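# Remove the tight O-ring from the fitting, lay it flat

## Task

Work the snugly seated O-ring free of the fitting's sleeve and set it down lying flat on the table top, while the fitting ends up upright on the table with its sleeve pointing upward.

## Robot and tools

Robot: two arms, left_arm and right_arm, each ending in a five-finger hand (the left hand mirrors the right). Calibrated base positions in the scene frame: left_arm (-0.023, +0.241, -0.001) m, right_arm (-0.040, -0.369, +0.001) m, both turned almost not at all. A post is fixed to the floor behind the arms. Loose objects may sometimes get a brief outside nudge.

Frames. Scene frame: origin at table-top height midway between the nominal bases, +z up, +x out over the table, left_arm on the +y side (image left/right does not match these names). Reported hand positions (end_effector_position, metres) and orientations (end_effector_quat_wxyz) are in each arm's own base frame. Fixed camera cam_high and the table use the scene frame. Motion offsets use the current Hand target's own axes.

Hand point: a spot 0.05 m in front of the palm and 0.15 m from the wrist face along the fingers. Its +z runs along straight fingers, +y points out of the palm, +x runs across the palm away from the thumb on the right hand (toward the thumb on the left hand). Straight fingertips sit about 0.06 to 0.07 m beyond it along +z and 0.06 m behind it along -y. A wrist bracket on the little-finger side can strike things.

execute_actions(actions, cameras). actions is a list of actions; each action is a table of 1 to 15 rows, one row per 1/30 s step; a short table repeats its final row up to step 15. Every row has exactly 28 numbers, each in [-1, 1], covering both arms even if one is idle: left dx, dy, dz, rx, ry, rz; left little, ring, middle, index, thumb_bend, thumb_turn, force_limit, speed; then the same 14 for the right arm. The six pose numbers are an offset, not a pose: measured from that arm's Hand target at the start of the action, along that target's axes; every row counts from that same start, not the row before. Scale: 1.0 equals 0.6 m or 180 degrees; rx, ry, rz form one rotation vector. Six zeros asks nothing new of an arm. The eight hand numbers are absolute: fingers and thumb_bend +1 straight, -1 curled; thumb_turn +1 beside the palm, -1 across in front of it. force_limit maps -1 to about 0 N and +1 to 10 N at the fingertip (15 N for the two thumb motors). speed rises from nearly zero at -1 to full at +0.48 and stays full above. There is no 'no change' value: to keep a hand as it is, repeat the last eight numbers you sent for it (before any were sent, use hand_measured plus hand_force_limit and hand_speed). For a gentle grip close with speed at -0.94 or below. With the thumb turned in front, the hand can wrap objects about 0.035 to 0.065 m thick; a thumb-tip to index-pad pinch suits light small parts. cameras: list of names, ["all"], or []; images come with an empty actions list or when requested.

move(target, speed, blend, blocking, cameras). target is one 28-number row in the same layout, or a list of up to 15 such rows; all pose offsets in every row count from the Hand targets at the move's start. speed: path top speed in m/s, 0.002 to 4.3 (default 0.25); turning is capped at twice that in rad/s; may be one value or one per target. blend: corner rounding in m for lists (0 means stop at each). blocking=false returns after about 0.5 s while motion continues. A move lasts at most 10 s and does not avoid obstacles or the other arm. Its result adds a 'move:' line: done, off_target, moving, held or fault, plus limits such as paced (pose clipped) or held (steps withheld).

wait(seconds 0 to 3600) lets time pass with no new command; a running move continues. stop brakes a running move. zoom_image(camera, region=[x0, y0, x1, y1]) enlarges part of the newest image from cam_high, cam_left_wrist or cam_right_wrist (all 896x504), at most 504 px each way. show_instructions shows the reference pages. finished_scene(scene=1) ends the scene for good; the goal must hold without the robot.

Reading results: Hand target is your last commanded pose after clipping; the next offsets start from it. The hand often rests 1 to 3 cm (sometimes 5 cm) short, mostly low, without any contact; sending the shortfall as a further offset helps. Orientation commands are clipped to within 40 degrees of the measured one per step. hand_measured, hand_stopped_by (moving, target, force, stalled, fault) and hand_load_n list six values in motor order; a lost grip shows as load falling near 0. Joint velocities, torques and motor temperatures are also reported; watch for MOTOR HOT or OVER-TEMPERATURE FAULT lines.

Avoid: dropping anything even a few mm, releasing moving parts, fast impacts, hard pushes into the table or fitting, and pressing the arms or hands into each other (closing one hand on the other's fingers counts). Nothing may fall or be left off the table. Keep finger loads moderate; raise force_limit only deliberately. Long holds, stretched-out arms or pushing at unreachable poses heat motors; an overheated arm drops and stops for 30 to 60 s. Stopping a push means commanding the target back past the hand point.

Each tool is called after "Call:" as name(argument=value, ...) on one line, values as JSON.

Reference images:

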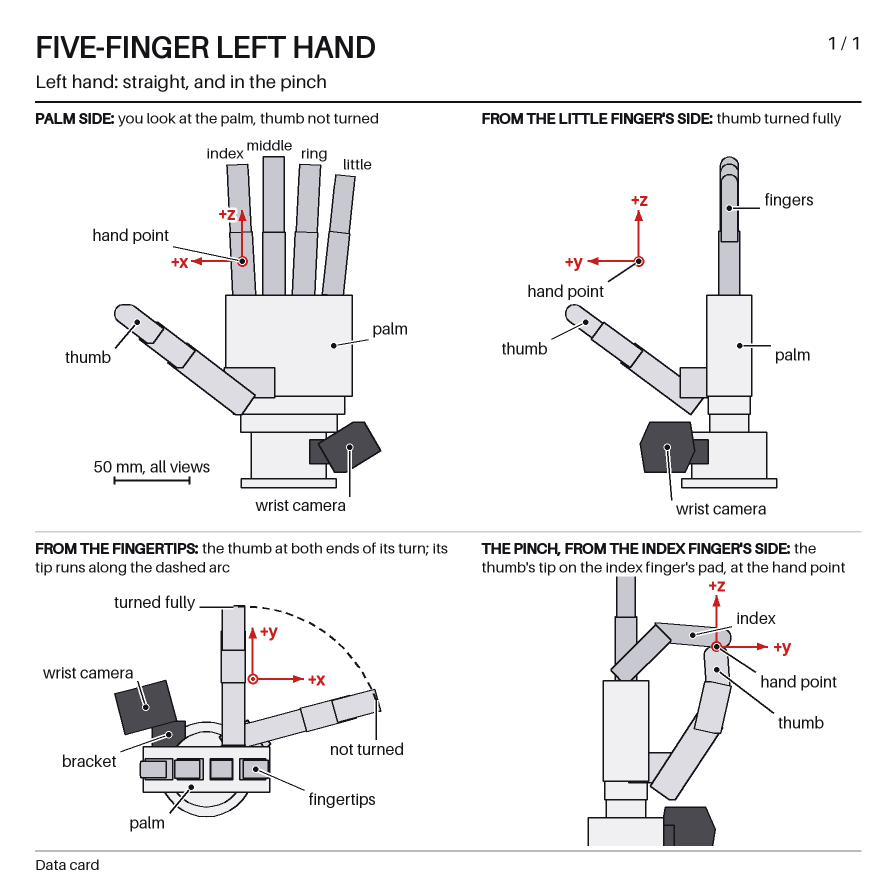

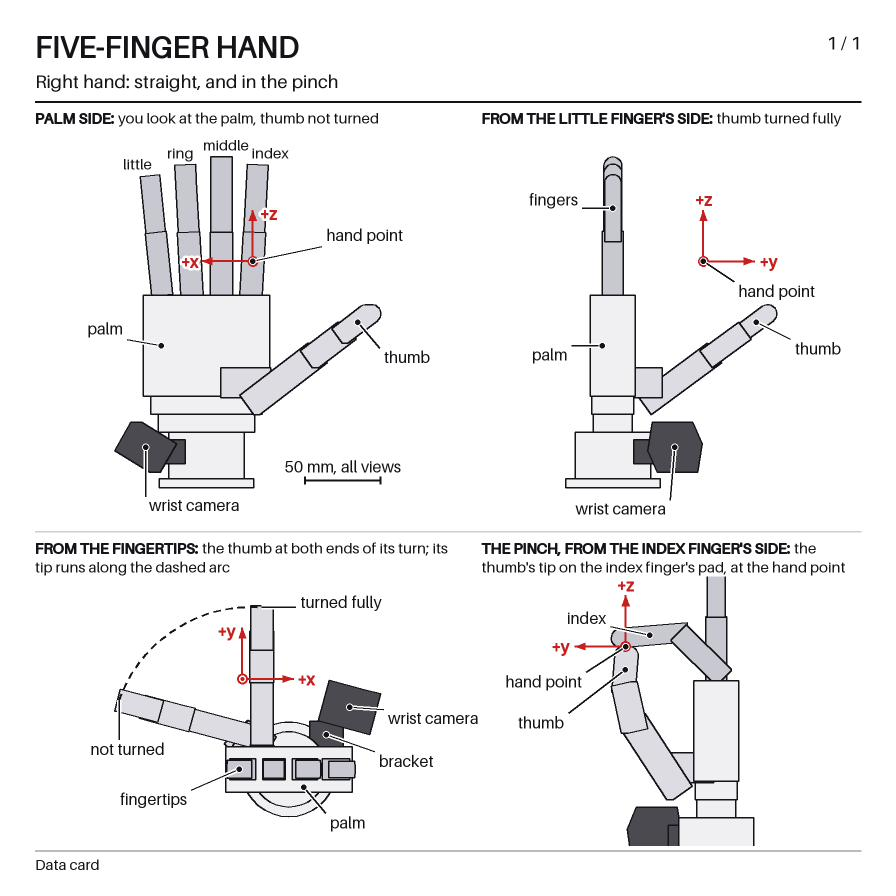

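## Session

Call:
execute_actions(actions=[])

Scene clock: 0.00 s.
left_arm: end_effector_position=(+0.5794, +0.2303, +0.3270) hand_measured=(+1.000, +1.000, +1.000, +1.000, +1.000, +1.000) hand_load_n=(+0.0, +0.0, +0.0, +0.0, +0.0, +0.0) hand_stopped_by=(target, target, target, target, target, target) hand_force_limit=0.00 hand_speed=-0.80 end_effector_quat_wxyz=(+0.008, +0.960, -0.122, +0.252) | right_arm: end_effector_position=(+0.4028, +0.0813, +0.3439) hand_measured=(+1.000, +1.000, +1.000, +1.000, +1.000, +1.000) hand_load_n=(+0.0, +0.0, +0.0, +0.0, +0.0, +0.0) hand_stopped_by=(target, target, target, target, target, target) hand_force_limit=0.00 hand_speed=-0.80 end_effector_quat_wxyz=(+0.099, -0.435, +0.895, +0.022)
Joint positions: left_arm=[0.581 1.766 1.935 -1.347 0.334 -0.805] | right_arm=[-0.01 1.382 1.616 -1.646 -0.128 0.666]
Joint velocities: within noise
Joint torques (N m): no reading
Motor temperatures (°C): left_arm=[36 30 35 34 29 35] | right_arm=[33 31 26 35 27 34]
Heat: left arm: hottest waist 36 °C; right arm: hottest wrist pitch 35 °C.
Hand target: left_arm +0.5832, +0.2320, +0.3488; -0.006, +0.955, -0.124, +0.271 | right_arm +0.4076, +0.0821, +0.3547; +0.114, -0.434, +0.893, +0.017

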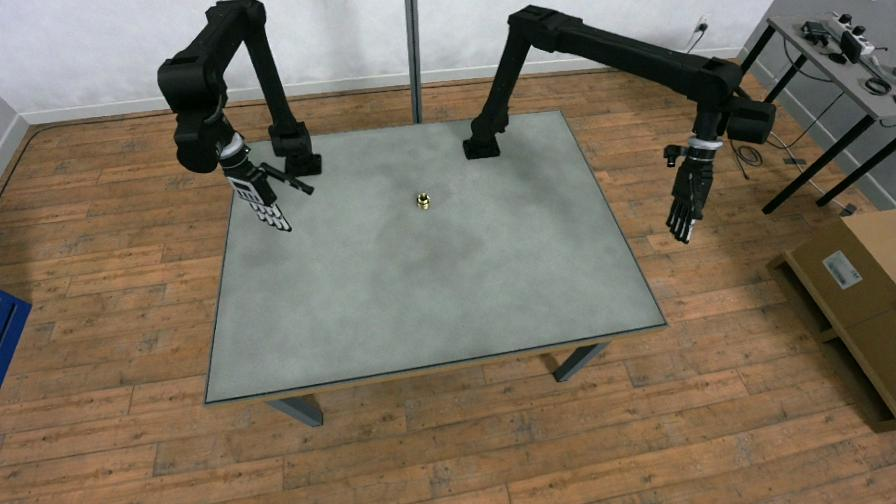

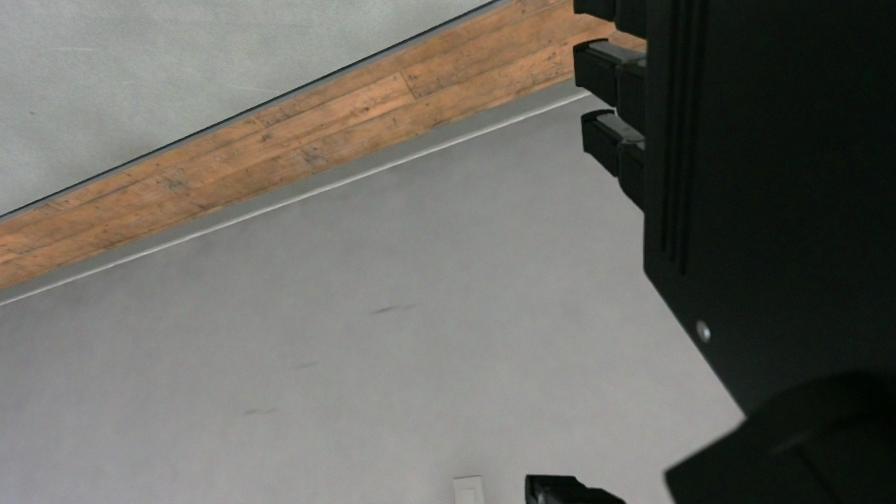

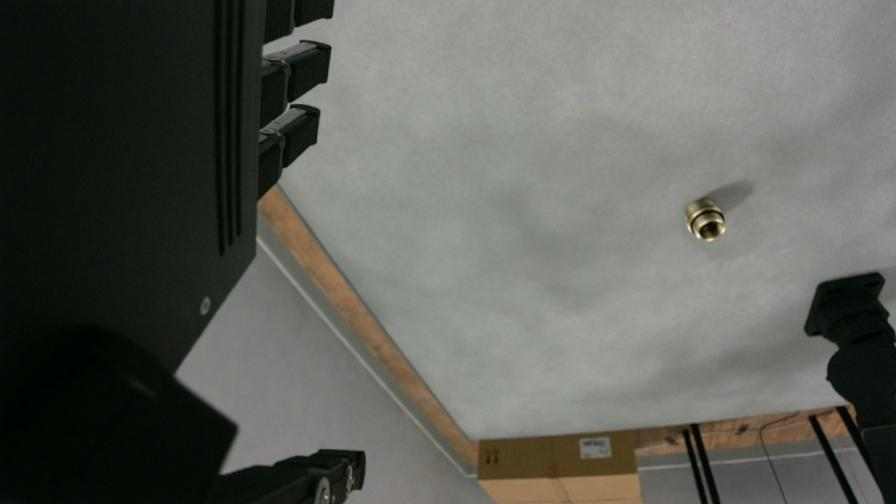

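Call:
zoom_image(camera="cam_right_wrist", region=[660, 170, 760, 260])

Call:
zoom_image(camera="cam_high", region=[390, 170, 460, 230])

Scaled by 5.040.

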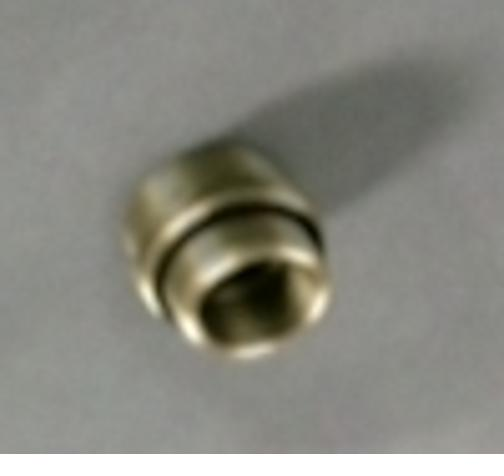

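Scaled by 7.200.

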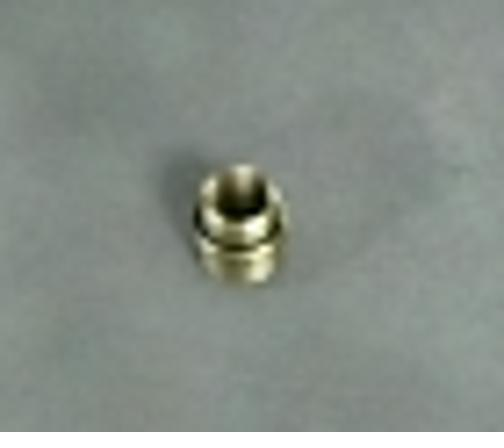

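Call:
move(target=[0,0,0,0,0,0,1,1,1,1,1,1,0,-0.8,-0.0377,0.575,0.3348,0.1713,-0.2459,-0.4932,1,1,1,1,1,-1,0,-0.3], speed=0.2, cameras=["all"])

Scene clock: 19.23 s.
left_arm: end_effector_position=(+0.5794, +0.2303, +0.3270) hand_measured=(+1.000, +1.000, +1.000, +1.000, +1.000, +1.000) hand_load_n=(+0.0, +0.0, +0.0, +0.0, -0.5, +0.0) hand_stopped_by=(target, target, target, target, target, target) hand_force_limit=0.00 hand_speed=-0.80 end_effector_quat_wxyz=(+0.008, +0.960, -0.122, +0.252) | right_arm: end_effector_position=(+0.1869, +0.3364, +0.1365) hand_measured=(+1.000, +1.000, +1.000, +1.000, +1.000, -1.000) hand_load_n=(+0.0, +0.0, +0.0, -0.5, +0.0, +0.5) hand_stopped_by=(target, target, target, target, target, target) hand_force_limit=0.00 hand_speed=-0.30 end_effector_quat_wxyz=(-0.475, +0.839, -0.233, +0.123)
Joint positions: left_arm=[0.581 1.766 1.935 -1.347 0.334 -0.805] | right_arm=[0.947 0.876 0.506 -0.177 -0.085 -0.033]
Joint torques (N m): left_arm=[0.32 -14.51 11.78 1.11 0.24 0.02] | right_arm=[0.97 -2.96 8.81 2.37 0.09 -0.3]
Heat: left arm: hottest elbow 38 °C; right arm: hottest wrist pitch 35 °C.
Hand target: left_arm +0.5832, +0.2320, +0.3488; -0.006, +0.955, -0.124, +0.271 | right_arm +0.1901, +0.3401, +0.1400; -0.483, +0.837, -0.224, +0.130
Off the commanded pose: left_arm 0.022 m, 3 deg | right_arm 0.006 m, 2 deg.
move: done
cam_right_wrist: T_world_to_cam=[[-0.02219, -0.54674, -0.83701, 0.30369], [-0.9896, -0.10699, 0.09612, 0.19824], [-0.1421, 0.83044, -0.53869, -0.06047]] pos_world=[0.19432, 0.23746, 0.20257]

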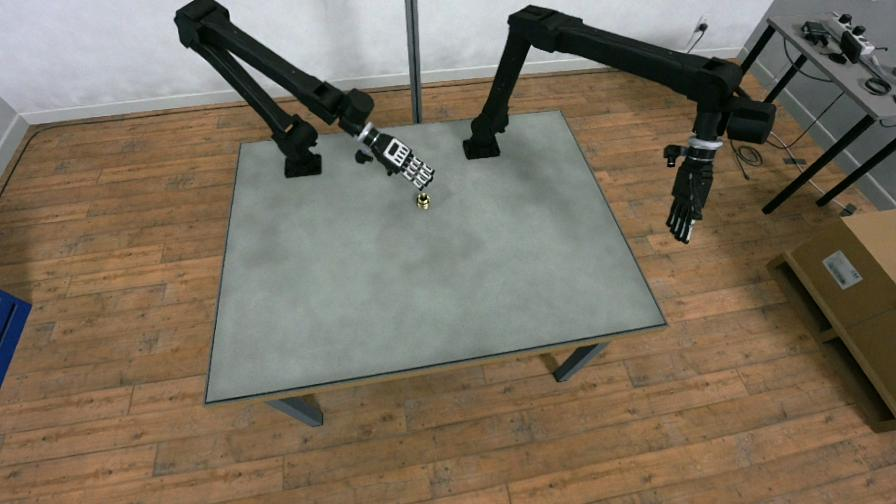

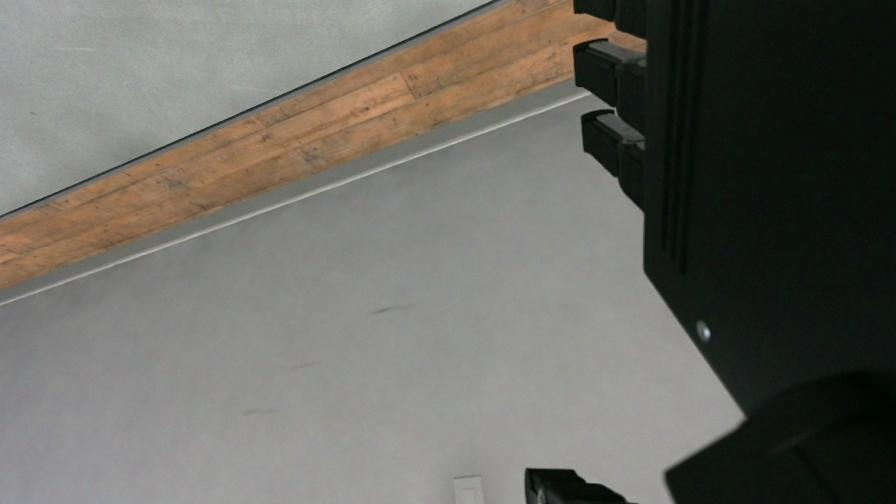

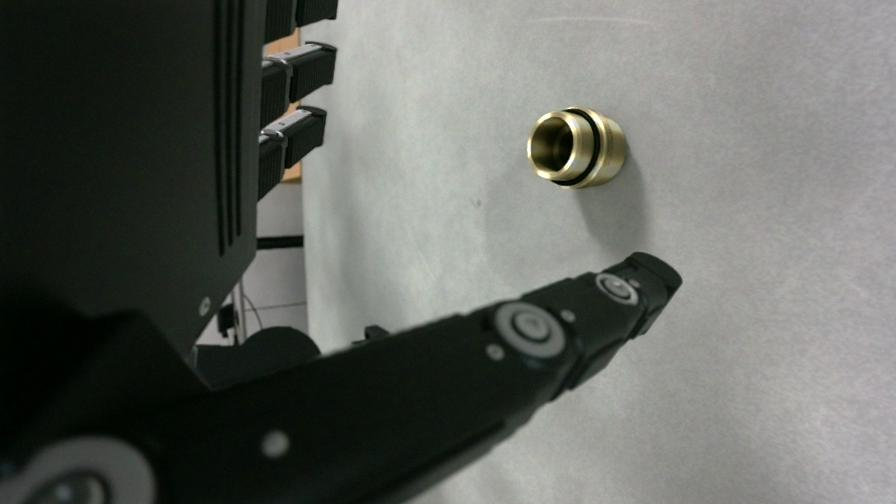

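Call:
zoom_image(camera="cam_right_wrist", region=[510, 90, 650, 210])

Scaled by 3.600.

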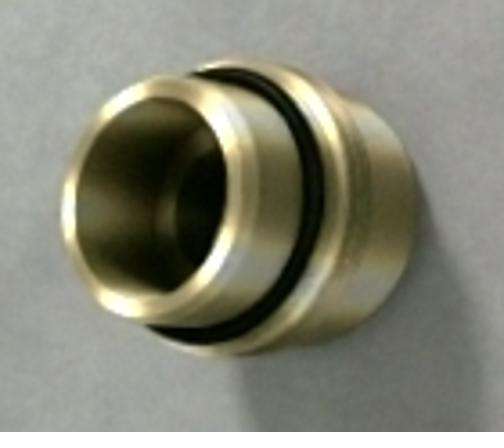

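Call:
move(target=[0,0,0,0,0,0,1,1,1,1,1,1,0,-0.8,0.1,0.0866,0.05,0,0,0,1,1,1,1,1,-1,0,-0.3], speed=0.15, cameras=["cam_right_wrist"])

Scene clock: 21.80 s.
left_arm: end_effector_position=(+0.5794, +0.2303, +0.3270) hand_measured=(+1.000, +1.000, +1.000, +1.000, +1.000, +1.000) hand_load_n=(+0.0, +0.0, +0.0, +0.0, -0.5, +0.0) hand_stopped_by=(target, target, target, target, target, target) hand_force_limit=0.00 hand_speed=-0.80 end_effector_quat_wxyz=(+0.008, +0.960, -0.122, +0.252) | right_arm: end_effector_position=(+0.2382, +0.3068, +0.0763) hand_measured=(+1.000, +1.000, +1.000, +1.000, +1.000, -1.000) hand_load_n=(+0.0, +0.0, +0.0, +0.0, +0.0, +0.0) hand_stopped_by=(target, target, target, target, target, target) hand_force_limit=0.00 hand_speed=-0.30 end_effector_quat_wxyz=(-0.475, +0.839, -0.235, +0.122)
Joint positions: left_arm=[0.581 1.766 1.935 -1.347 0.334 -0.805] | right_arm=[0.722 1.051 0.421 0.059 -0.275 -0.152]
Joint torques (N m): left_arm=[0.03 -15.27 11.64 1.14 0.22 0.04] | right_arm=[0.26 -4.01 7.8 2.35 -0.21 -0.31]
Heat: left arm: hottest elbow 38 °C; right arm: hottest wrist pitch 35 °C.
Hand target: left_arm +0.5832, +0.2320, +0.3488; -0.006, +0.955, -0.124, +0.271 | right_arm +0.2421, +0.3100, +0.0801; -0.483, +0.837, -0.224, +0.130
Off the commanded pose: left_arm 0.022 m, 3 deg | right_arm 0.006 m, 2 deg.
move: done
cam_right_wrist: T_world_to_cam=[[-0.02597, -0.54664, -0.83696, 0.23916], [-0.98963, -0.10429, 0.09882, 0.25068], [-0.1413, 0.83085, -0.53826, -0.06136]] pos_world=[0.24562, 0.20787, 0.14237]

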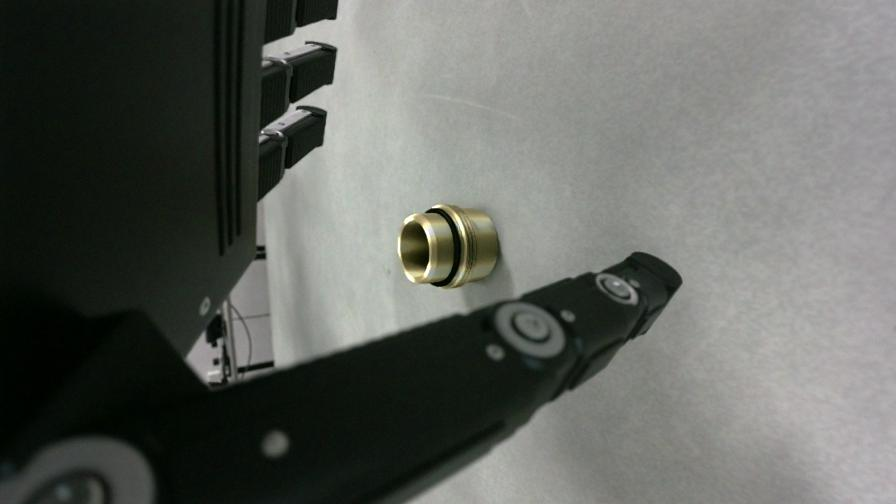

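Call:
zoom_image(camera="cam_right_wrist", region=[385, 190, 515, 300])

Scaled by 3.877.

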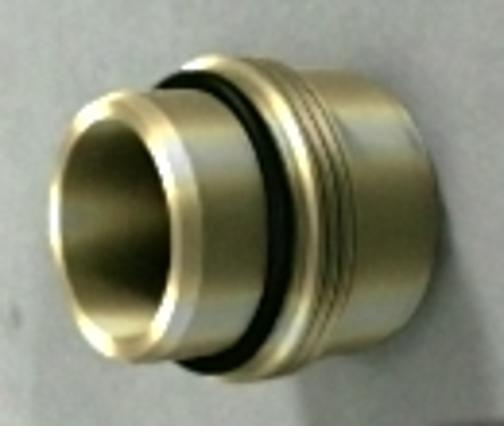

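Call:
move(target=[0,0,0,0,0,0,1,1,1,1,1,1,0,-0.8,-0.117,-0.0718,0.0713,0,0,0,1,1,0.5,0.5,1,-1,0,-0.3], speed=0.12, cameras=["cam_right_wrist", "cam_high"])

Scene clock: 27.47 s.
left_arm: end_effector_position=(+0.5794, +0.2303, +0.3270) hand_measured=(+1.000, +1.000, +1.000, +1.000, +1.000, +1.000) hand_load_n=(+0.0, +0.0, +0.0, +0.0, +0.0, +0.0) hand_stopped_by=(target, target, target, target, target, target) hand_force_limit=0.00 hand_speed=-0.80 end_effector_quat_wxyz=(+0.008, +0.960, -0.122, +0.252) | right_arm: end_effector_position=(+0.1983, +0.3754, +0.0730) hand_measured=(+1.000, +1.000, +0.500, +0.500, +1.000, -1.000) hand_load_n=(+0.0, +0.0, +0.0, +0.0, +0.0, +0.0) hand_stopped_by=(target, target, target, target, target, target) hand_force_limit=0.00 hand_speed=-0.30 end_effector_quat_wxyz=(-0.457, +0.851, -0.225, +0.124)
Joint positions: left_arm=[0.581 1.766 1.935 -1.347 0.334 -0.805] | right_arm=[1 1.156 0.499 0.073 -0.04 -0.033]
Joint torques (N m): left_arm=[0.15 -15.09 11.62 1.1 0.25 0.02] | right_arm=[0.97 -4.95 11.19 2.35 0.12 -0.08]
Motor temperatures (°C): left_arm=[35 31 39 34 29 34] | right_arm=[33 31 31 35 27 33]
Heat: left arm: hottest elbow 39 °C; right arm: hottest wrist pitch 35 °C.
Hand target: left_arm +0.5832, +0.2320, +0.3488; -0.006, +0.955, -0.124, +0.271 | right_arm +0.2106, +0.3959, +0.0960; -0.483, +0.837, -0.224, +0.130
Off the commanded pose: left_arm 0.022 m, 3 deg | right_arm 0.033 m, 3 deg.
move: off_target (right_arm)
cam_right_wrist: T_world_to_cam=[[-0.01479, -0.58311, -0.81226, 0.28254], [-0.98787, -0.11706, 0.10203, 0.22294], [-0.15458, 0.80391, -0.57431, -0.11037]] pos_world=[0.20736, 0.27958, 0.14336]
Images, in order (width x height): cam_high 896x504, cam_right_wrist 896x504.

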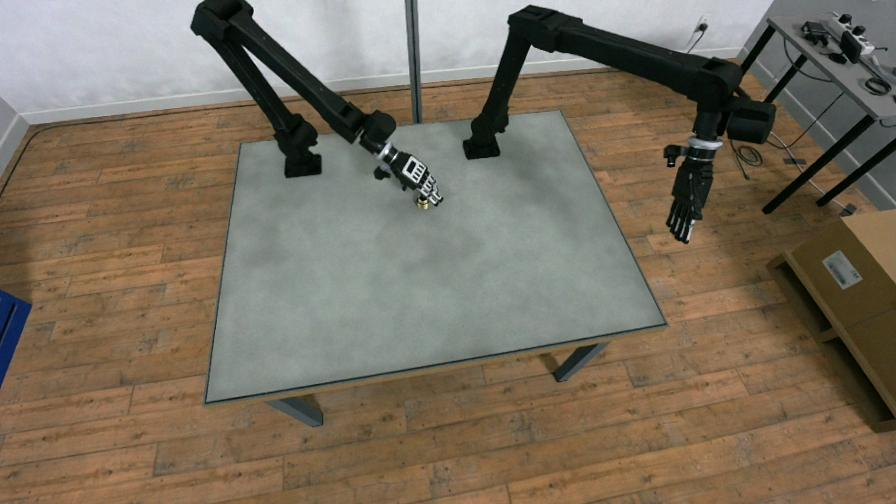

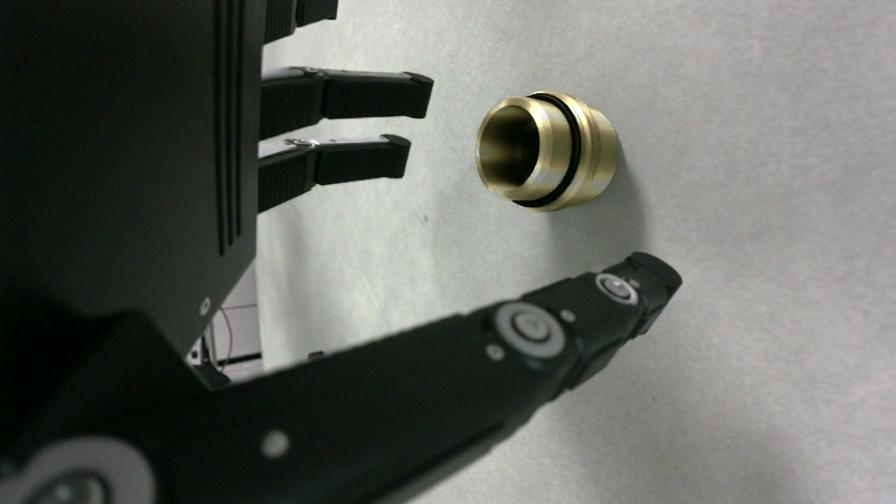

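Call:
zoom_image(camera="cam_right_wrist", region=[370, 60, 690, 310])

Scaled by 1.575.

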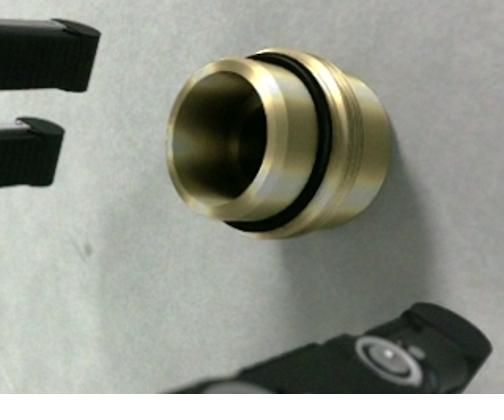

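Call:
move(target=[0,0,0,0,0,0,1,1,1,1,1,1,0,-0.8,0.0017,-0.0182,0.0413,0,0,0,1,1,0.5,0.5,1,-1,0,-0.3], speed=0.1, cameras=["cam_right_wrist"])

Scene clock: 29.60 s.
left_arm: end_effector_position=(+0.5794, +0.2303, +0.3270) hand_measured=(+1.000, +1.000, +1.000, +1.000, +1.000, +1.000) hand_load_n=(+0.0, +0.0, +0.0, +0.0, +0.0, +0.0) hand_stopped_by=(target, target, target, target, target, target) hand_force_limit=0.00 hand_speed=-0.80 end_effector_quat_wxyz=(+0.008, +0.960, -0.122, +0.252) | right_arm: end_effector_position=(+0.2124, +0.3973, +0.0700) hand_measured=(+1.000, +1.000, +0.500, +0.500, +1.000, -1.000) hand_load_n=(+0.0, +0.0, +0.0, +0.0, +0.0, +0.0) hand_stopped_by=(target, target, target, target, target, target) hand_force_limit=0.00 hand_speed=-0.30 end_effector_quat_wxyz=(-0.457, +0.852, -0.225, +0.124)
Joint positions: left_arm=[0.581 1.766 1.935 -1.347 0.334 -0.805] | right_arm=[1 1.245 0.558 0.102 -0.04 -0.033]
Joint torques (N m): left_arm=[0.38 -14.97 11.75 1.06 0.22 0.01] | right_arm=[0.97 -5.89 11.14 2.36 0.13 -0.08]
Heat: left arm: hottest elbow 39 °C; right arm: hottest wrist pitch 35 °C.
Hand target: left_arm +0.5832, +0.2320, +0.3488; -0.006, +0.955, -0.124, +0.271 | right_arm +0.2250, +0.4187, +0.0930; -0.483, +0.837, -0.224, +0.130
Off the commanded pose: left_arm 0.022 m, 3 deg | right_arm 0.034 m, 4 deg.
move: off_target (right_arm)
cam_right_wrist: T_world_to_cam=[[-0.01553, -0.58419, -0.81147, 0.29368], [-0.98778, -0.11691, 0.10307, 0.23952], [-0.15509, 0.80315, -0.57523, -0.12702]] pos_world=[0.22146, 0.30158, 0.14056]

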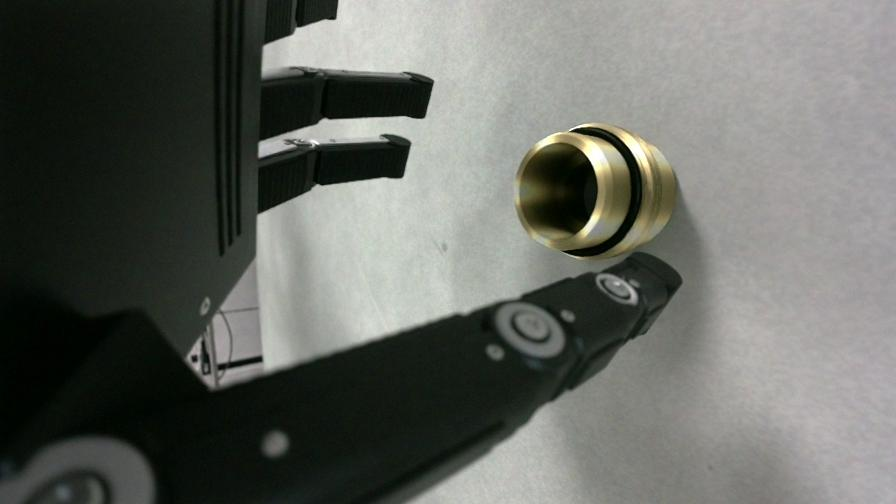

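Call:
move(target=[0,0,0,0,0,0,1,1,1,1,1,1,0,-0.8,0.0058,0.044,0.0138,0,0,0,1,1,0.5,0.5,1,-1,0,-0.3], speed=0.08, cameras=["cam_right_wrist"])

Scene clock: 31.63 s.
left_arm: end_effector_position=(+0.5794, +0.2303, +0.3270) hand_measured=(+1.000, +1.000, +1.000, +1.000, +1.000, +1.000) hand_load_n=(+0.0, +0.0, +0.0, +0.0, +0.0, +0.0) hand_stopped_by=(target, target, target, target, target, target) hand_force_limit=0.00 hand_speed=-0.80 end_effector_quat_wxyz=(+0.008, +0.960, -0.122, +0.252) | right_arm: end_effector_position=(+0.2194, +0.4099, +0.0644) hand_measured=(+1.000, +1.000, +0.500, +0.500, +1.000, -1.000) hand_load_n=(+0.0, +0.0, +0.0, +0.0, +0.0, +0.0) hand_stopped_by=(target, target, target, target, target, target) hand_force_limit=0.00 hand_speed=-0.30 end_effector_quat_wxyz=(-0.476, +0.842, -0.220, +0.128)
Joint positions: left_arm=[0.581 1.766 1.935 -1.347 0.334 -0.805] | right_arm=[1 1.299 0.553 0.205 -0.045 -0.033]
Joint torques (N m): left_arm=[0.26 -15.15 11.66 1.29 0.25 0.03] | right_arm=[0.09 -6.3 7.08 2.37 -0.09 -0.13]
Heat: left arm: hottest elbow 39 °C; right arm: hottest wrist pitch 35 °C.
Hand target: left_arm +0.5832, +0.2320, +0.3488; -0.006, +0.955, -0.124, +0.271 | right_arm +0.2250, +0.4117, +0.0660; -0.483, +0.837, -0.224, +0.130
Off the commanded pose: left_arm 0.022 m, 3 deg | right_arm 0.006 m, 1 deg.
move: done
cam_right_wrist: T_world_to_cam=[[0.0048, -0.55232, -0.83362, 0.28045], [-0.98929, -0.12422, 0.07661, 0.2535], [-0.14586, 0.82433, -0.547, -0.15174]] pos_world=[0.2273, 0.31147, 0.13137]

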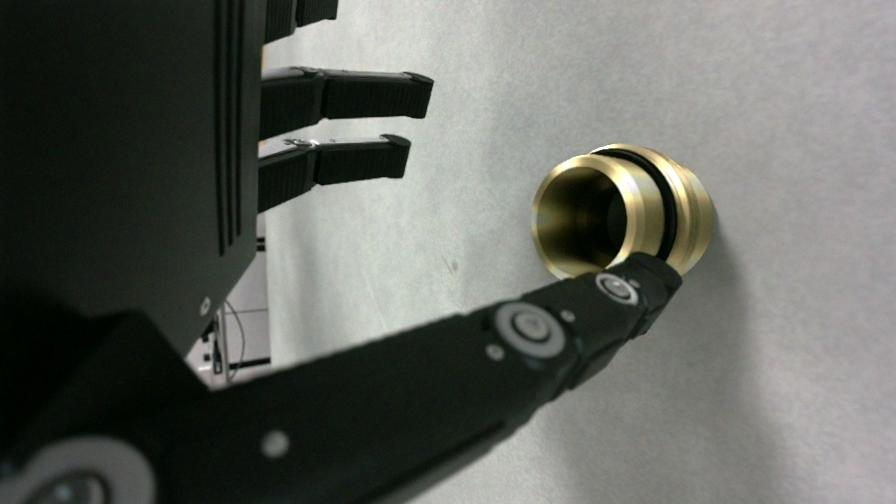

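Call:
move(target=[0,0,0,0,0,0,1,1,1,1,1,1,0,-0.8,0.0123,0.0358,-0.0218,0,0,0,1,1,0.5,0.5,1,-1,0,-0.3], speed=0.08, cameras=["cam_right_wrist"])

Scene clock: 33.60 s.
left_arm: end_effector_position=(+0.5794, +0.2303, +0.3270) hand_measured=(+1.000, +1.000, +1.000, +1.000, +1.000, +1.000) hand_load_n=(+0.0, +0.0, +0.0, +0.0, +0.0, +0.0) hand_stopped_by=(target, target, target, target, target, target) hand_force_limit=0.00 hand_speed=-0.80 end_effector_quat_wxyz=(+0.008, +0.960, -0.122, +0.252) | right_arm: end_effector_position=(+0.2156, +0.3835, +0.0411) hand_measured=(+1.000, +1.000, +0.500, +0.500, +1.000, -1.000) hand_load_n=(+0.0, +0.0, +0.0, +0.0, +0.0, +0.0) hand_stopped_by=(target, target, target, target, target, target) hand_force_limit=0.00 hand_speed=-0.30 end_effector_quat_wxyz=(-0.465, +0.845, -0.232, +0.123)
Joint positions: left_arm=[0.581 1.766 1.935 -1.347 0.334 -0.805] | right_arm=[0.964 1.296 0.483 0.245 -0.068 -0.033]
Joint torques (N m): left_arm=[-0.21 -14.45 11.74 1.01 0.21 0.04] | right_arm=[0.21 -7.65 6.89 2.35 -0.1 -0.26]
Heat: left arm: hottest elbow 40 °C; right arm: hottest wrist pitch 35 °C.
Hand target: left_arm +0.5832, +0.2320, +0.3488; -0.006, +0.955, -0.124, +0.271 | right_arm +0.2203, +0.3889, +0.0540; -0.483, +0.837, -0.224, +0.130
Off the commanded pose: left_arm 0.022 m, 3 deg | right_arm 0.015 m, 3 deg.
move: off_target (right_arm)
cam_right_wrist: T_world_to_cam=[[-0.02501, -0.56561, -0.8243, 0.25762], [-0.98882, -0.10725, 0.10359, 0.24059], [-0.14699, 0.81767, -0.5566, -0.14017]] pos_world=[0.22374, 0.28613, 0.10942]

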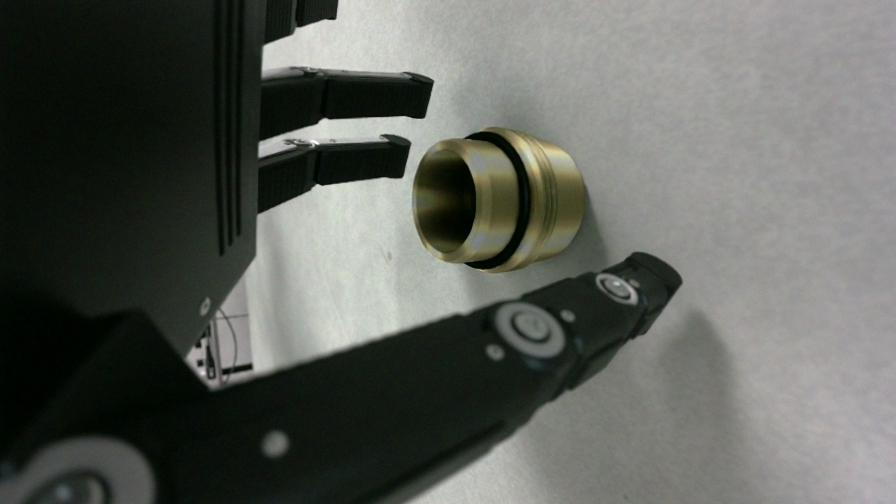

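Call:
move(target=[0,0,0,0,0,0,1,1,1,1,1,1,0,-0.8,-0.0095,-0.0137,0.0035,0,0,0,1,1,0.5,0.5,1,-1,0,-0.3], speed=0.05, cameras=["cam_right_wrist"])

Scene clock: 35.00 s.
left_arm: end_effector_position=(+0.5794, +0.2303, +0.3270) hand_measured=(+1.000, +1.000, +1.000, +1.000, +1.000, +1.000) hand_load_n=(+0.0, +0.0, +0.5, +0.0, +0.0, +0.0) hand_stopped_by=(target, target, target, target, target, target) hand_force_limit=0.00 hand_speed=-0.80 end_effector_quat_wxyz=(+0.008, +0.960, -0.122, +0.252) | right_arm: end_effector_position=(+0.2147, +0.3845, +0.0421) hand_measured=(+1.000, +1.000, +0.500, +0.500, +1.000, -1.000) hand_load_n=(+0.0, +0.0, +0.0, +0.0, +0.0, +0.5) hand_stopped_by=(target, target, target, target, target, target) hand_force_limit=0.00 hand_speed=-0.30 end_effector_quat_wxyz=(-0.466, +0.845, -0.231, +0.126)
Joint positions: left_arm=[0.581 1.766 1.935 -1.347 0.334 -0.805] | right_arm=[0.972 1.293 0.483 0.245 -0.057 -0.033]
Joint torques (N m): left_arm=[-0.03 -14.62 11.69 1.21 0.23 0.04] | right_arm=[1.26 -7.71 8.62 1.55 0.12 -0.17]
Heat: left arm: hottest elbow 40 °C; right arm: hottest wrist pitch 35 °C.
Hand target: left_arm +0.5832, +0.2320, +0.3488; -0.006, +0.955, -0.124, +0.271 | right_arm +0.2184, +0.3969, +0.0600; -0.483, +0.837, -0.224, +0.130
Off the commanded pose: left_arm 0.022 m, 3 deg | right_arm 0.022 m, 2 deg.
move: off_target (right_arm)
cam_right_wrist: T_world_to_cam=[[-0.02051, -0.56622, -0.824, 0.25834], [-0.98961, -0.10581, 0.09734, 0.23954], [-0.1423, 0.81743, -0.55817, -0.14143]] pos_world=[0.22222, 0.28723, 0.11062]

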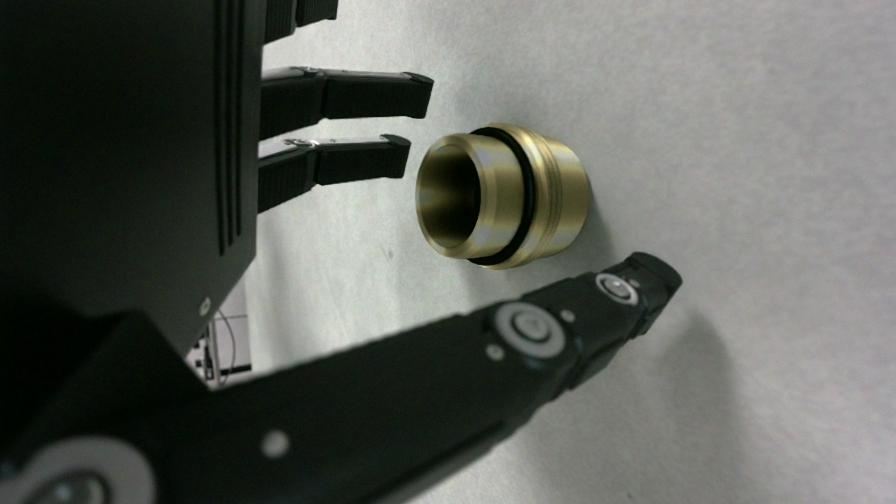

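Call:
move(target=[0,0,0,0,0,0,1,1,1,1,1,1,0,-0.8,-0.0062,-0.0085,0.0002,0,0,0,1,1,0.5,0.5,1,-1,0,-0.3], speed=0.1, cameras=["cam_right_wrist"])

Scene clock: 36.30 s.
left_arm: end_effector_position=(+0.5794, +0.2303, +0.3270) hand_measured=(+1.000, +1.000, +1.000, +1.000, +1.000, +1.000) hand_load_n=(+0.0, +0.0, +0.0, +0.0, +0.0, +0.0) hand_stopped_by=(target, target, target, target, target, target) hand_force_limit=0.00 hand_speed=-0.80 end_effector_quat_wxyz=(+0.008, +0.960, -0.122, +0.252) | right_arm: end_effector_position=(+0.2095, +0.3862, +0.0427) hand_measured=(+1.000, +1.000, +0.500, +0.500, +1.000, -1.000) hand_load_n=(+0.0, +0.0, +0.0, +0.0, +0.0, +0.0) hand_stopped_by=(target, target, target, target, target, target) hand_force_limit=0.00 hand_speed=-0.30 end_effector_quat_wxyz=(-0.464, +0.847, -0.227, +0.126)
Joint positions: left_arm=[0.581 1.766 1.935 -1.347 0.334 -0.805] | right_arm=[0.989 1.287 0.483 0.236 -0.046 -0.033]
Joint torques (N m): left_arm=[0.62 -15.68 11.74 1.16 0.22 0.05] | right_arm=[1.2 -7.59 9.59 1.29 0.12 -0.11]
Heat: left arm: hottest elbow 40 °C; right arm: hottest wrist pitch 35 °C.
Hand target: left_arm +0.5832, +0.2320, +0.3488; -0.006, +0.955, -0.124, +0.271 | right_arm +0.2165, +0.4011, +0.0644; -0.483, +0.837, -0.224, +0.130
Off the commanded pose: left_arm 0.022 m, 3 deg | right_arm 0.027 m, 3 deg.
move: off_target (right_arm)
cam_right_wrist: T_world_to_cam=[[-0.01349, -0.57106, -0.8208, 0.25987], [-0.98906, -0.11297, 0.09485, 0.23724], [-0.14689, 0.8131, -0.56329, -0.14037]] pos_world=[0.21753, 0.28934, 0.11173]

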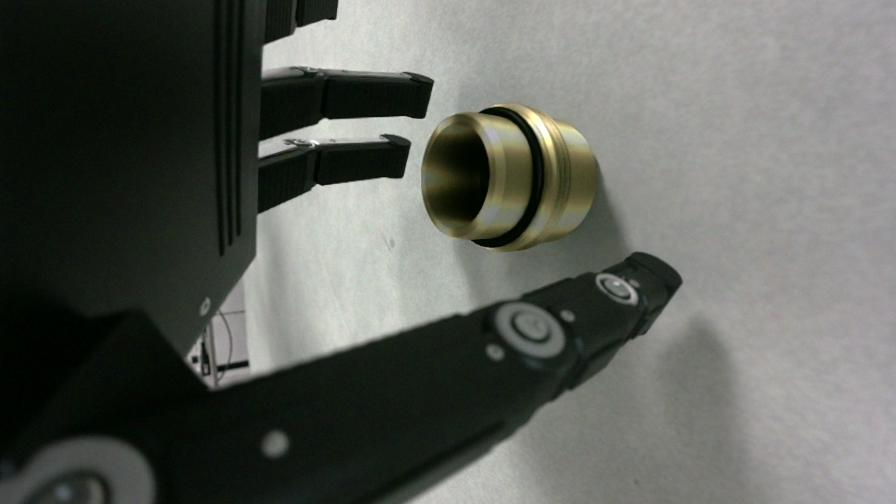

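Call:
move(target=[0,0,0,0,0,0,1,1,1,1,1,1,0,-0.8,0.0062,-0.01,0.003,0,0,0,1,1,0.5,0.5,1,-1,0,-0.3], speed=0.1, cameras=["cam_right_wrist"])

Scene clock: 37.53 s.
left_arm: end_effector_position=(+0.5794, +0.2303, +0.3270) hand_measured=(+1.000, +1.000, +1.000, +1.000, +1.000, +1.000) hand_load_n=(+0.0, +0.0, +0.0, +0.0, +0.0, +0.0) hand_stopped_by=(target, target, target, target, target, target) hand_force_limit=0.00 hand_speed=-0.80 end_effector_quat_wxyz=(+0.008, +0.960, -0.122, +0.252) | right_arm: end_effector_position=(+0.2094, +0.3877, +0.0441) hand_measured=(+1.000, +1.000, +0.500, +0.500, +1.000, -1.000) hand_load_n=(+0.0, +0.0, +0.0, +0.0, +0.0, +0.0) hand_stopped_by=(target, target, target, target, target, target) hand_force_limit=0.00 hand_speed=-0.30 end_effector_quat_wxyz=(-0.462, +0.849, -0.226, +0.123)
Joint positions: left_arm=[0.581 1.766 1.935 -1.347 0.334 -0.805] | right_arm=[0.989 1.287 0.492 0.221 -0.051 -0.033]
Joint torques (N m): left_arm=[0.26 -14.68 11.7 1.16 0.24 0.05] | right_arm=[0.32 -7.59 10.28 1.29 -0.09 -0.16]
Heat: left arm: hottest elbow 40 °C; right arm: hottest wrist pitch 35 °C.
Hand target: left_arm +0.5832, +0.2320, +0.3488; -0.006, +0.955, -0.124, +0.271 | right_arm +0.2220, +0.4031, +0.0687; -0.483, +0.837, -0.224, +0.130
Off the commanded pose: left_arm 0.022 m, 3 deg | right_arm 0.032 m, 3 deg.
move: off_target (right_arm)
cam_right_wrist: T_world_to_cam=[[-0.01579, -0.57419, -0.81857, 0.26342], [-0.98807, -0.11646, 0.10074, 0.23802], [-0.15317, 0.8104, -0.5655, -0.1383]] pos_world=[0.21815, 0.29105, 0.11344]

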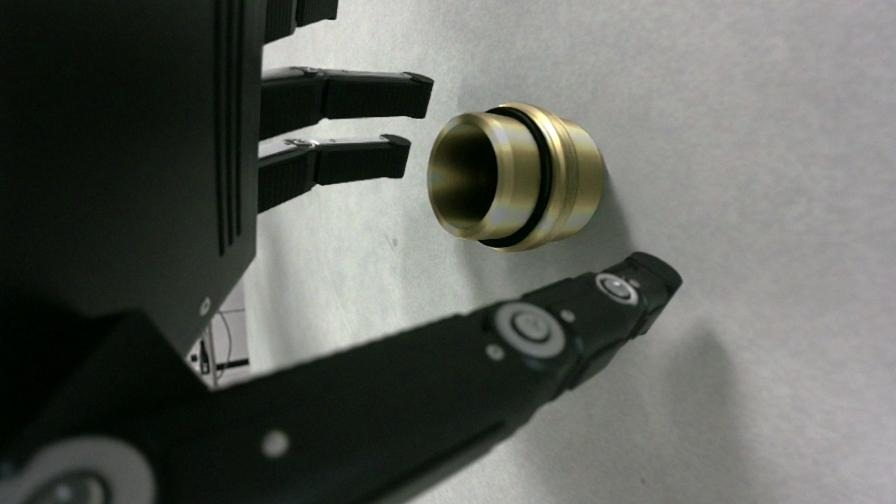

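Call:
move(target=[0,0,0,0,0,0,1,1,1,1,1,1,0,-0.8,0.0087,-0.0017,0.004,0,0,0,1,1,0.5,0.5,1,-1,0,-0.3], speed=0.1, cameras=["cam_right_wrist"])

Scene clock: 46.33 s.
left_arm: end_effector_position=(+0.5794, +0.2303, +0.3270) hand_measured=(+1.000, +1.000, +1.000, +1.000, +1.000, +1.000) hand_load_n=(+0.0, +0.0, +0.0, +0.0, +0.0, +0.0) hand_stopped_by=(target, target, target, target, target, target) hand_force_limit=0.00 hand_speed=-0.80 end_effector_quat_wxyz=(+0.008, +0.960, -0.122, +0.252) | right_arm: end_effector_position=(+0.2166, +0.3875, +0.0479) hand_measured=(+1.000, +1.000, +0.500, +0.500, +1.000, -1.000) hand_load_n=(+0.0, +0.0, +0.0, +0.0, +0.0, +0.0) hand_stopped_by=(target, target, target, target, target, target) hand_force_limit=0.00 hand_speed=-0.30 end_effector_quat_wxyz=(-0.466, +0.845, -0.231, +0.123)
Joint positions: left_arm=[0.581 1.766 1.935 -1.347 0.334 -0.805] | right_arm=[0.969 1.287 0.499 0.221 -0.065 -0.033]
Joint torques (N m): left_arm=[0.15 -14.56 11.67 0.96 0.22 0.06] | right_arm=[0.09 -6.83 10.33 1.35 -0.08 -0.24]
Heat: left arm: hottest elbow 41 °C; right arm: hottest wrist pitch 35 °C.
Hand target: left_arm +0.5832, +0.2320, +0.3488; -0.006, +0.955, -0.124, +0.271 | right_arm +0.2278, +0.4028, +0.0684; -0.483, +0.837, -0.224, +0.130
Off the commanded pose: left_arm 0.022 m, 3 deg | right_arm 0.028 m, 2 deg.
move: off_target (right_arm)
cam_right_wrist: T_world_to_cam=[[-0.02207, -0.56542, -0.82451, 0.26482], [-0.98883, -0.10923, 0.10138, 0.24214], [-0.14738, 0.81754, -0.5567, -0.13937]] pos_world=[0.22474, 0.29012, 0.11622]

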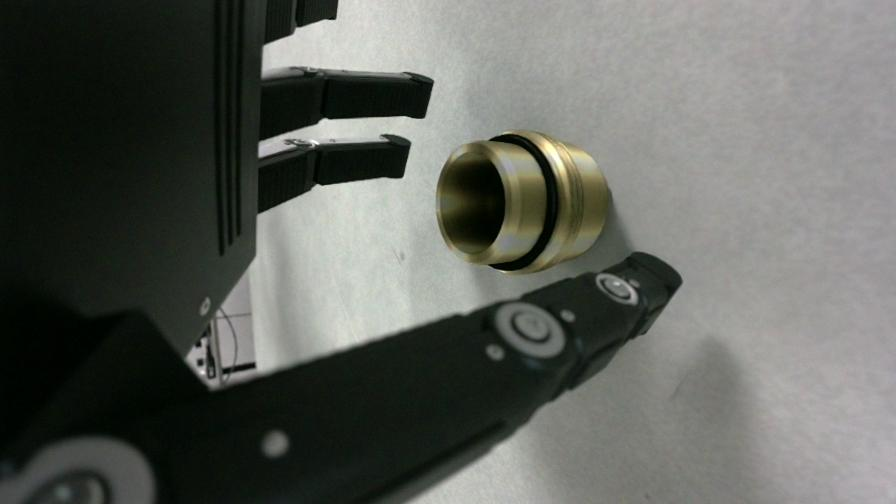

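Call:
move(target=[0,0,0,0,0,0,1,1,1,1,1,1,0,-0.8,0,0,0,0,0,0,1,1,0.2,0.2,0.7,-1,-0.6,-0.8], speed=0.1, cameras=["cam_right_wrist"])

Scene clock: 48.23 s.
left_arm: end_effector_position=(+0.5794, +0.2303, +0.3270) hand_measured=(+1.000, +1.000, +1.000, +1.000, +1.000, +1.000) hand_load_n=(+0.0, +0.0, +0.0, +0.0, +0.0, +0.0) hand_stopped_by=(target, target, target, target, target, target) hand_force_limit=0.00 hand_speed=-0.80 end_effector_quat_wxyz=(+0.008, +0.960, -0.122, +0.252) | right_arm: end_effector_position=(+0.2166, +0.3875, +0.0479) hand_measured=(+1.000, +1.000, +0.200, +0.200, +0.700, -1.000) hand_load_n=(+0.0, +0.0, +0.0, +0.0, +0.0, +0.5) hand_stopped_by=(target, target, target, target, target, target) hand_force_limit=-0.60 hand_speed=-0.80 end_effector_quat_wxyz=(-0.466, +0.845, -0.231, +0.123)
Joint positions: left_arm=[0.581 1.766 1.935 -1.347 0.334 -0.805] | right_arm=[0.969 1.287 0.499 0.221 -0.065 -0.033]
Joint torques (N m): left_arm=[-0.09 -14.21 11.62 1.05 0.23 0.03] | right_arm=[0.15 -6.89 10.33 1.35 -0.08 -0.24]
Heat: left arm: hottest elbow 41 °C; right arm: hottest wrist pitch 35 °C.
Hand target: left_arm +0.5832, +0.2320, +0.3488; -0.006, +0.955, -0.124, +0.271 | right_arm +0.2278, +0.4028, +0.0684; -0.483, +0.837, -0.224, +0.130
Off the commanded pose: left_arm 0.022 m, 3 deg | right_arm 0.028 m, 2 deg.
move: done
cam_right_wrist: T_world_to_cam=[[-0.02207, -0.56542, -0.82451, 0.26482], [-0.98883, -0.10923, 0.10138, 0.24214], [-0.14738, 0.81754, -0.5567, -0.13937]] pos_world=[0.22474, 0.29012, 0.11622]

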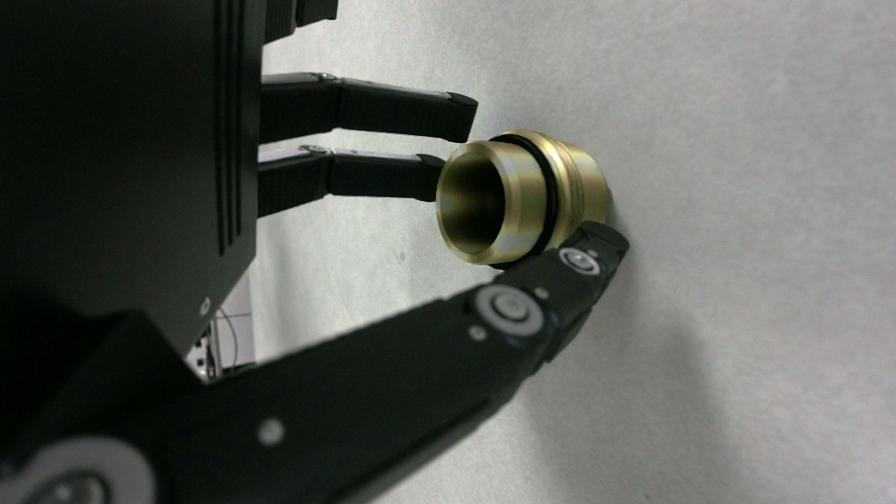

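Call:
move(target=[0,0,0,0,0,0,1,1,1,1,1,1,0,-0.8,0,0,0,0,0,0,1,1,-0.2,-0.2,0.6,-1,-0.6,-0.88], speed=0.1, cameras=["cam_right_wrist"])

Scene clock: 49.60 s.
left_arm: end_effector_position=(+0.5794, +0.2303, +0.3270) hand_measured=(+1.000, +1.000, +1.000, +1.000, +1.000, +1.000) hand_load_n=(+0.0, +0.0, +0.0, +0.0, +0.0, +0.0) hand_stopped_by=(target, target, target, target, target, target) hand_force_limit=0.00 hand_speed=-0.80 end_effector_quat_wxyz=(+0.008, +0.960, -0.122, +0.252) | right_arm: end_effector_position=(+0.2178, +0.3893, +0.0500) hand_measured=(+1.000, +1.000, +0.056, -0.022, +0.600, -1.000) hand_load_n=(+0.0, +0.0, +0.0, +2.0, +1.0, +0.0) hand_stopped_by=(target, target, force, force, target, target) hand_force_limit=-0.60 hand_speed=-0.88 end_effector_quat_wxyz=(-0.468, +0.844, -0.230, +0.124)
Joint positions: left_arm=[0.581 1.766 1.935 -1.347 0.334 -0.805] | right_arm=[0.969 1.287 0.504 0.221 -0.065 -0.033]
Joint torques (N m): left_arm=[0.26 -15.27 11.62 1.2 0.2 0.03] | right_arm=[0.15 -6.83 9.99 1.37 -0.08 -0.24]
Heat: left arm: hottest elbow 41 °C; right arm: hottest wrist pitch 35 °C.
Hand target: left_arm +0.5832, +0.2320, +0.3488; -0.006, +0.955, -0.124, +0.271 | right_arm +0.2278, +0.4028, +0.0684; -0.483, +0.837, -0.224, +0.130
Off the commanded pose: left_arm 0.022 m, 3 deg | right_arm 0.025 m, 2 deg.
move: done
cam_right_wrist: T_world_to_cam=[[-0.01997, -0.56226, -0.82672, 0.26603], [-0.98908, -0.10963, 0.09845, 0.24372], [-0.14599, 0.81966, -0.55393, -0.14069]] pos_world=[0.22583, 0.29161, 0.11801]

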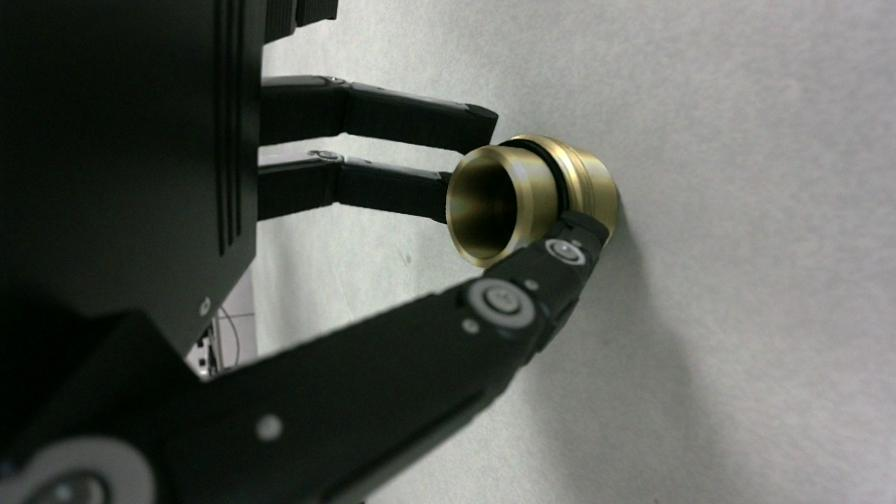

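Call:
zoom_image(camera="cam_right_wrist", region=[400, 90, 660, 310])

Scaled by 1.938.

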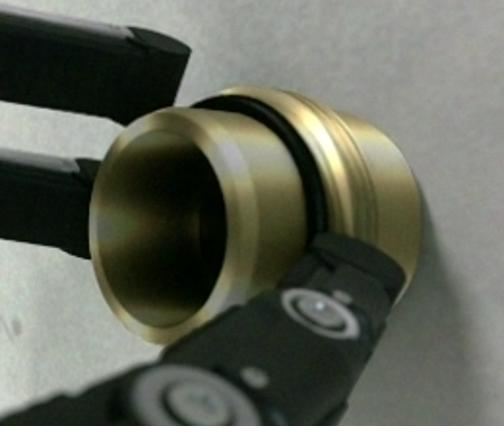

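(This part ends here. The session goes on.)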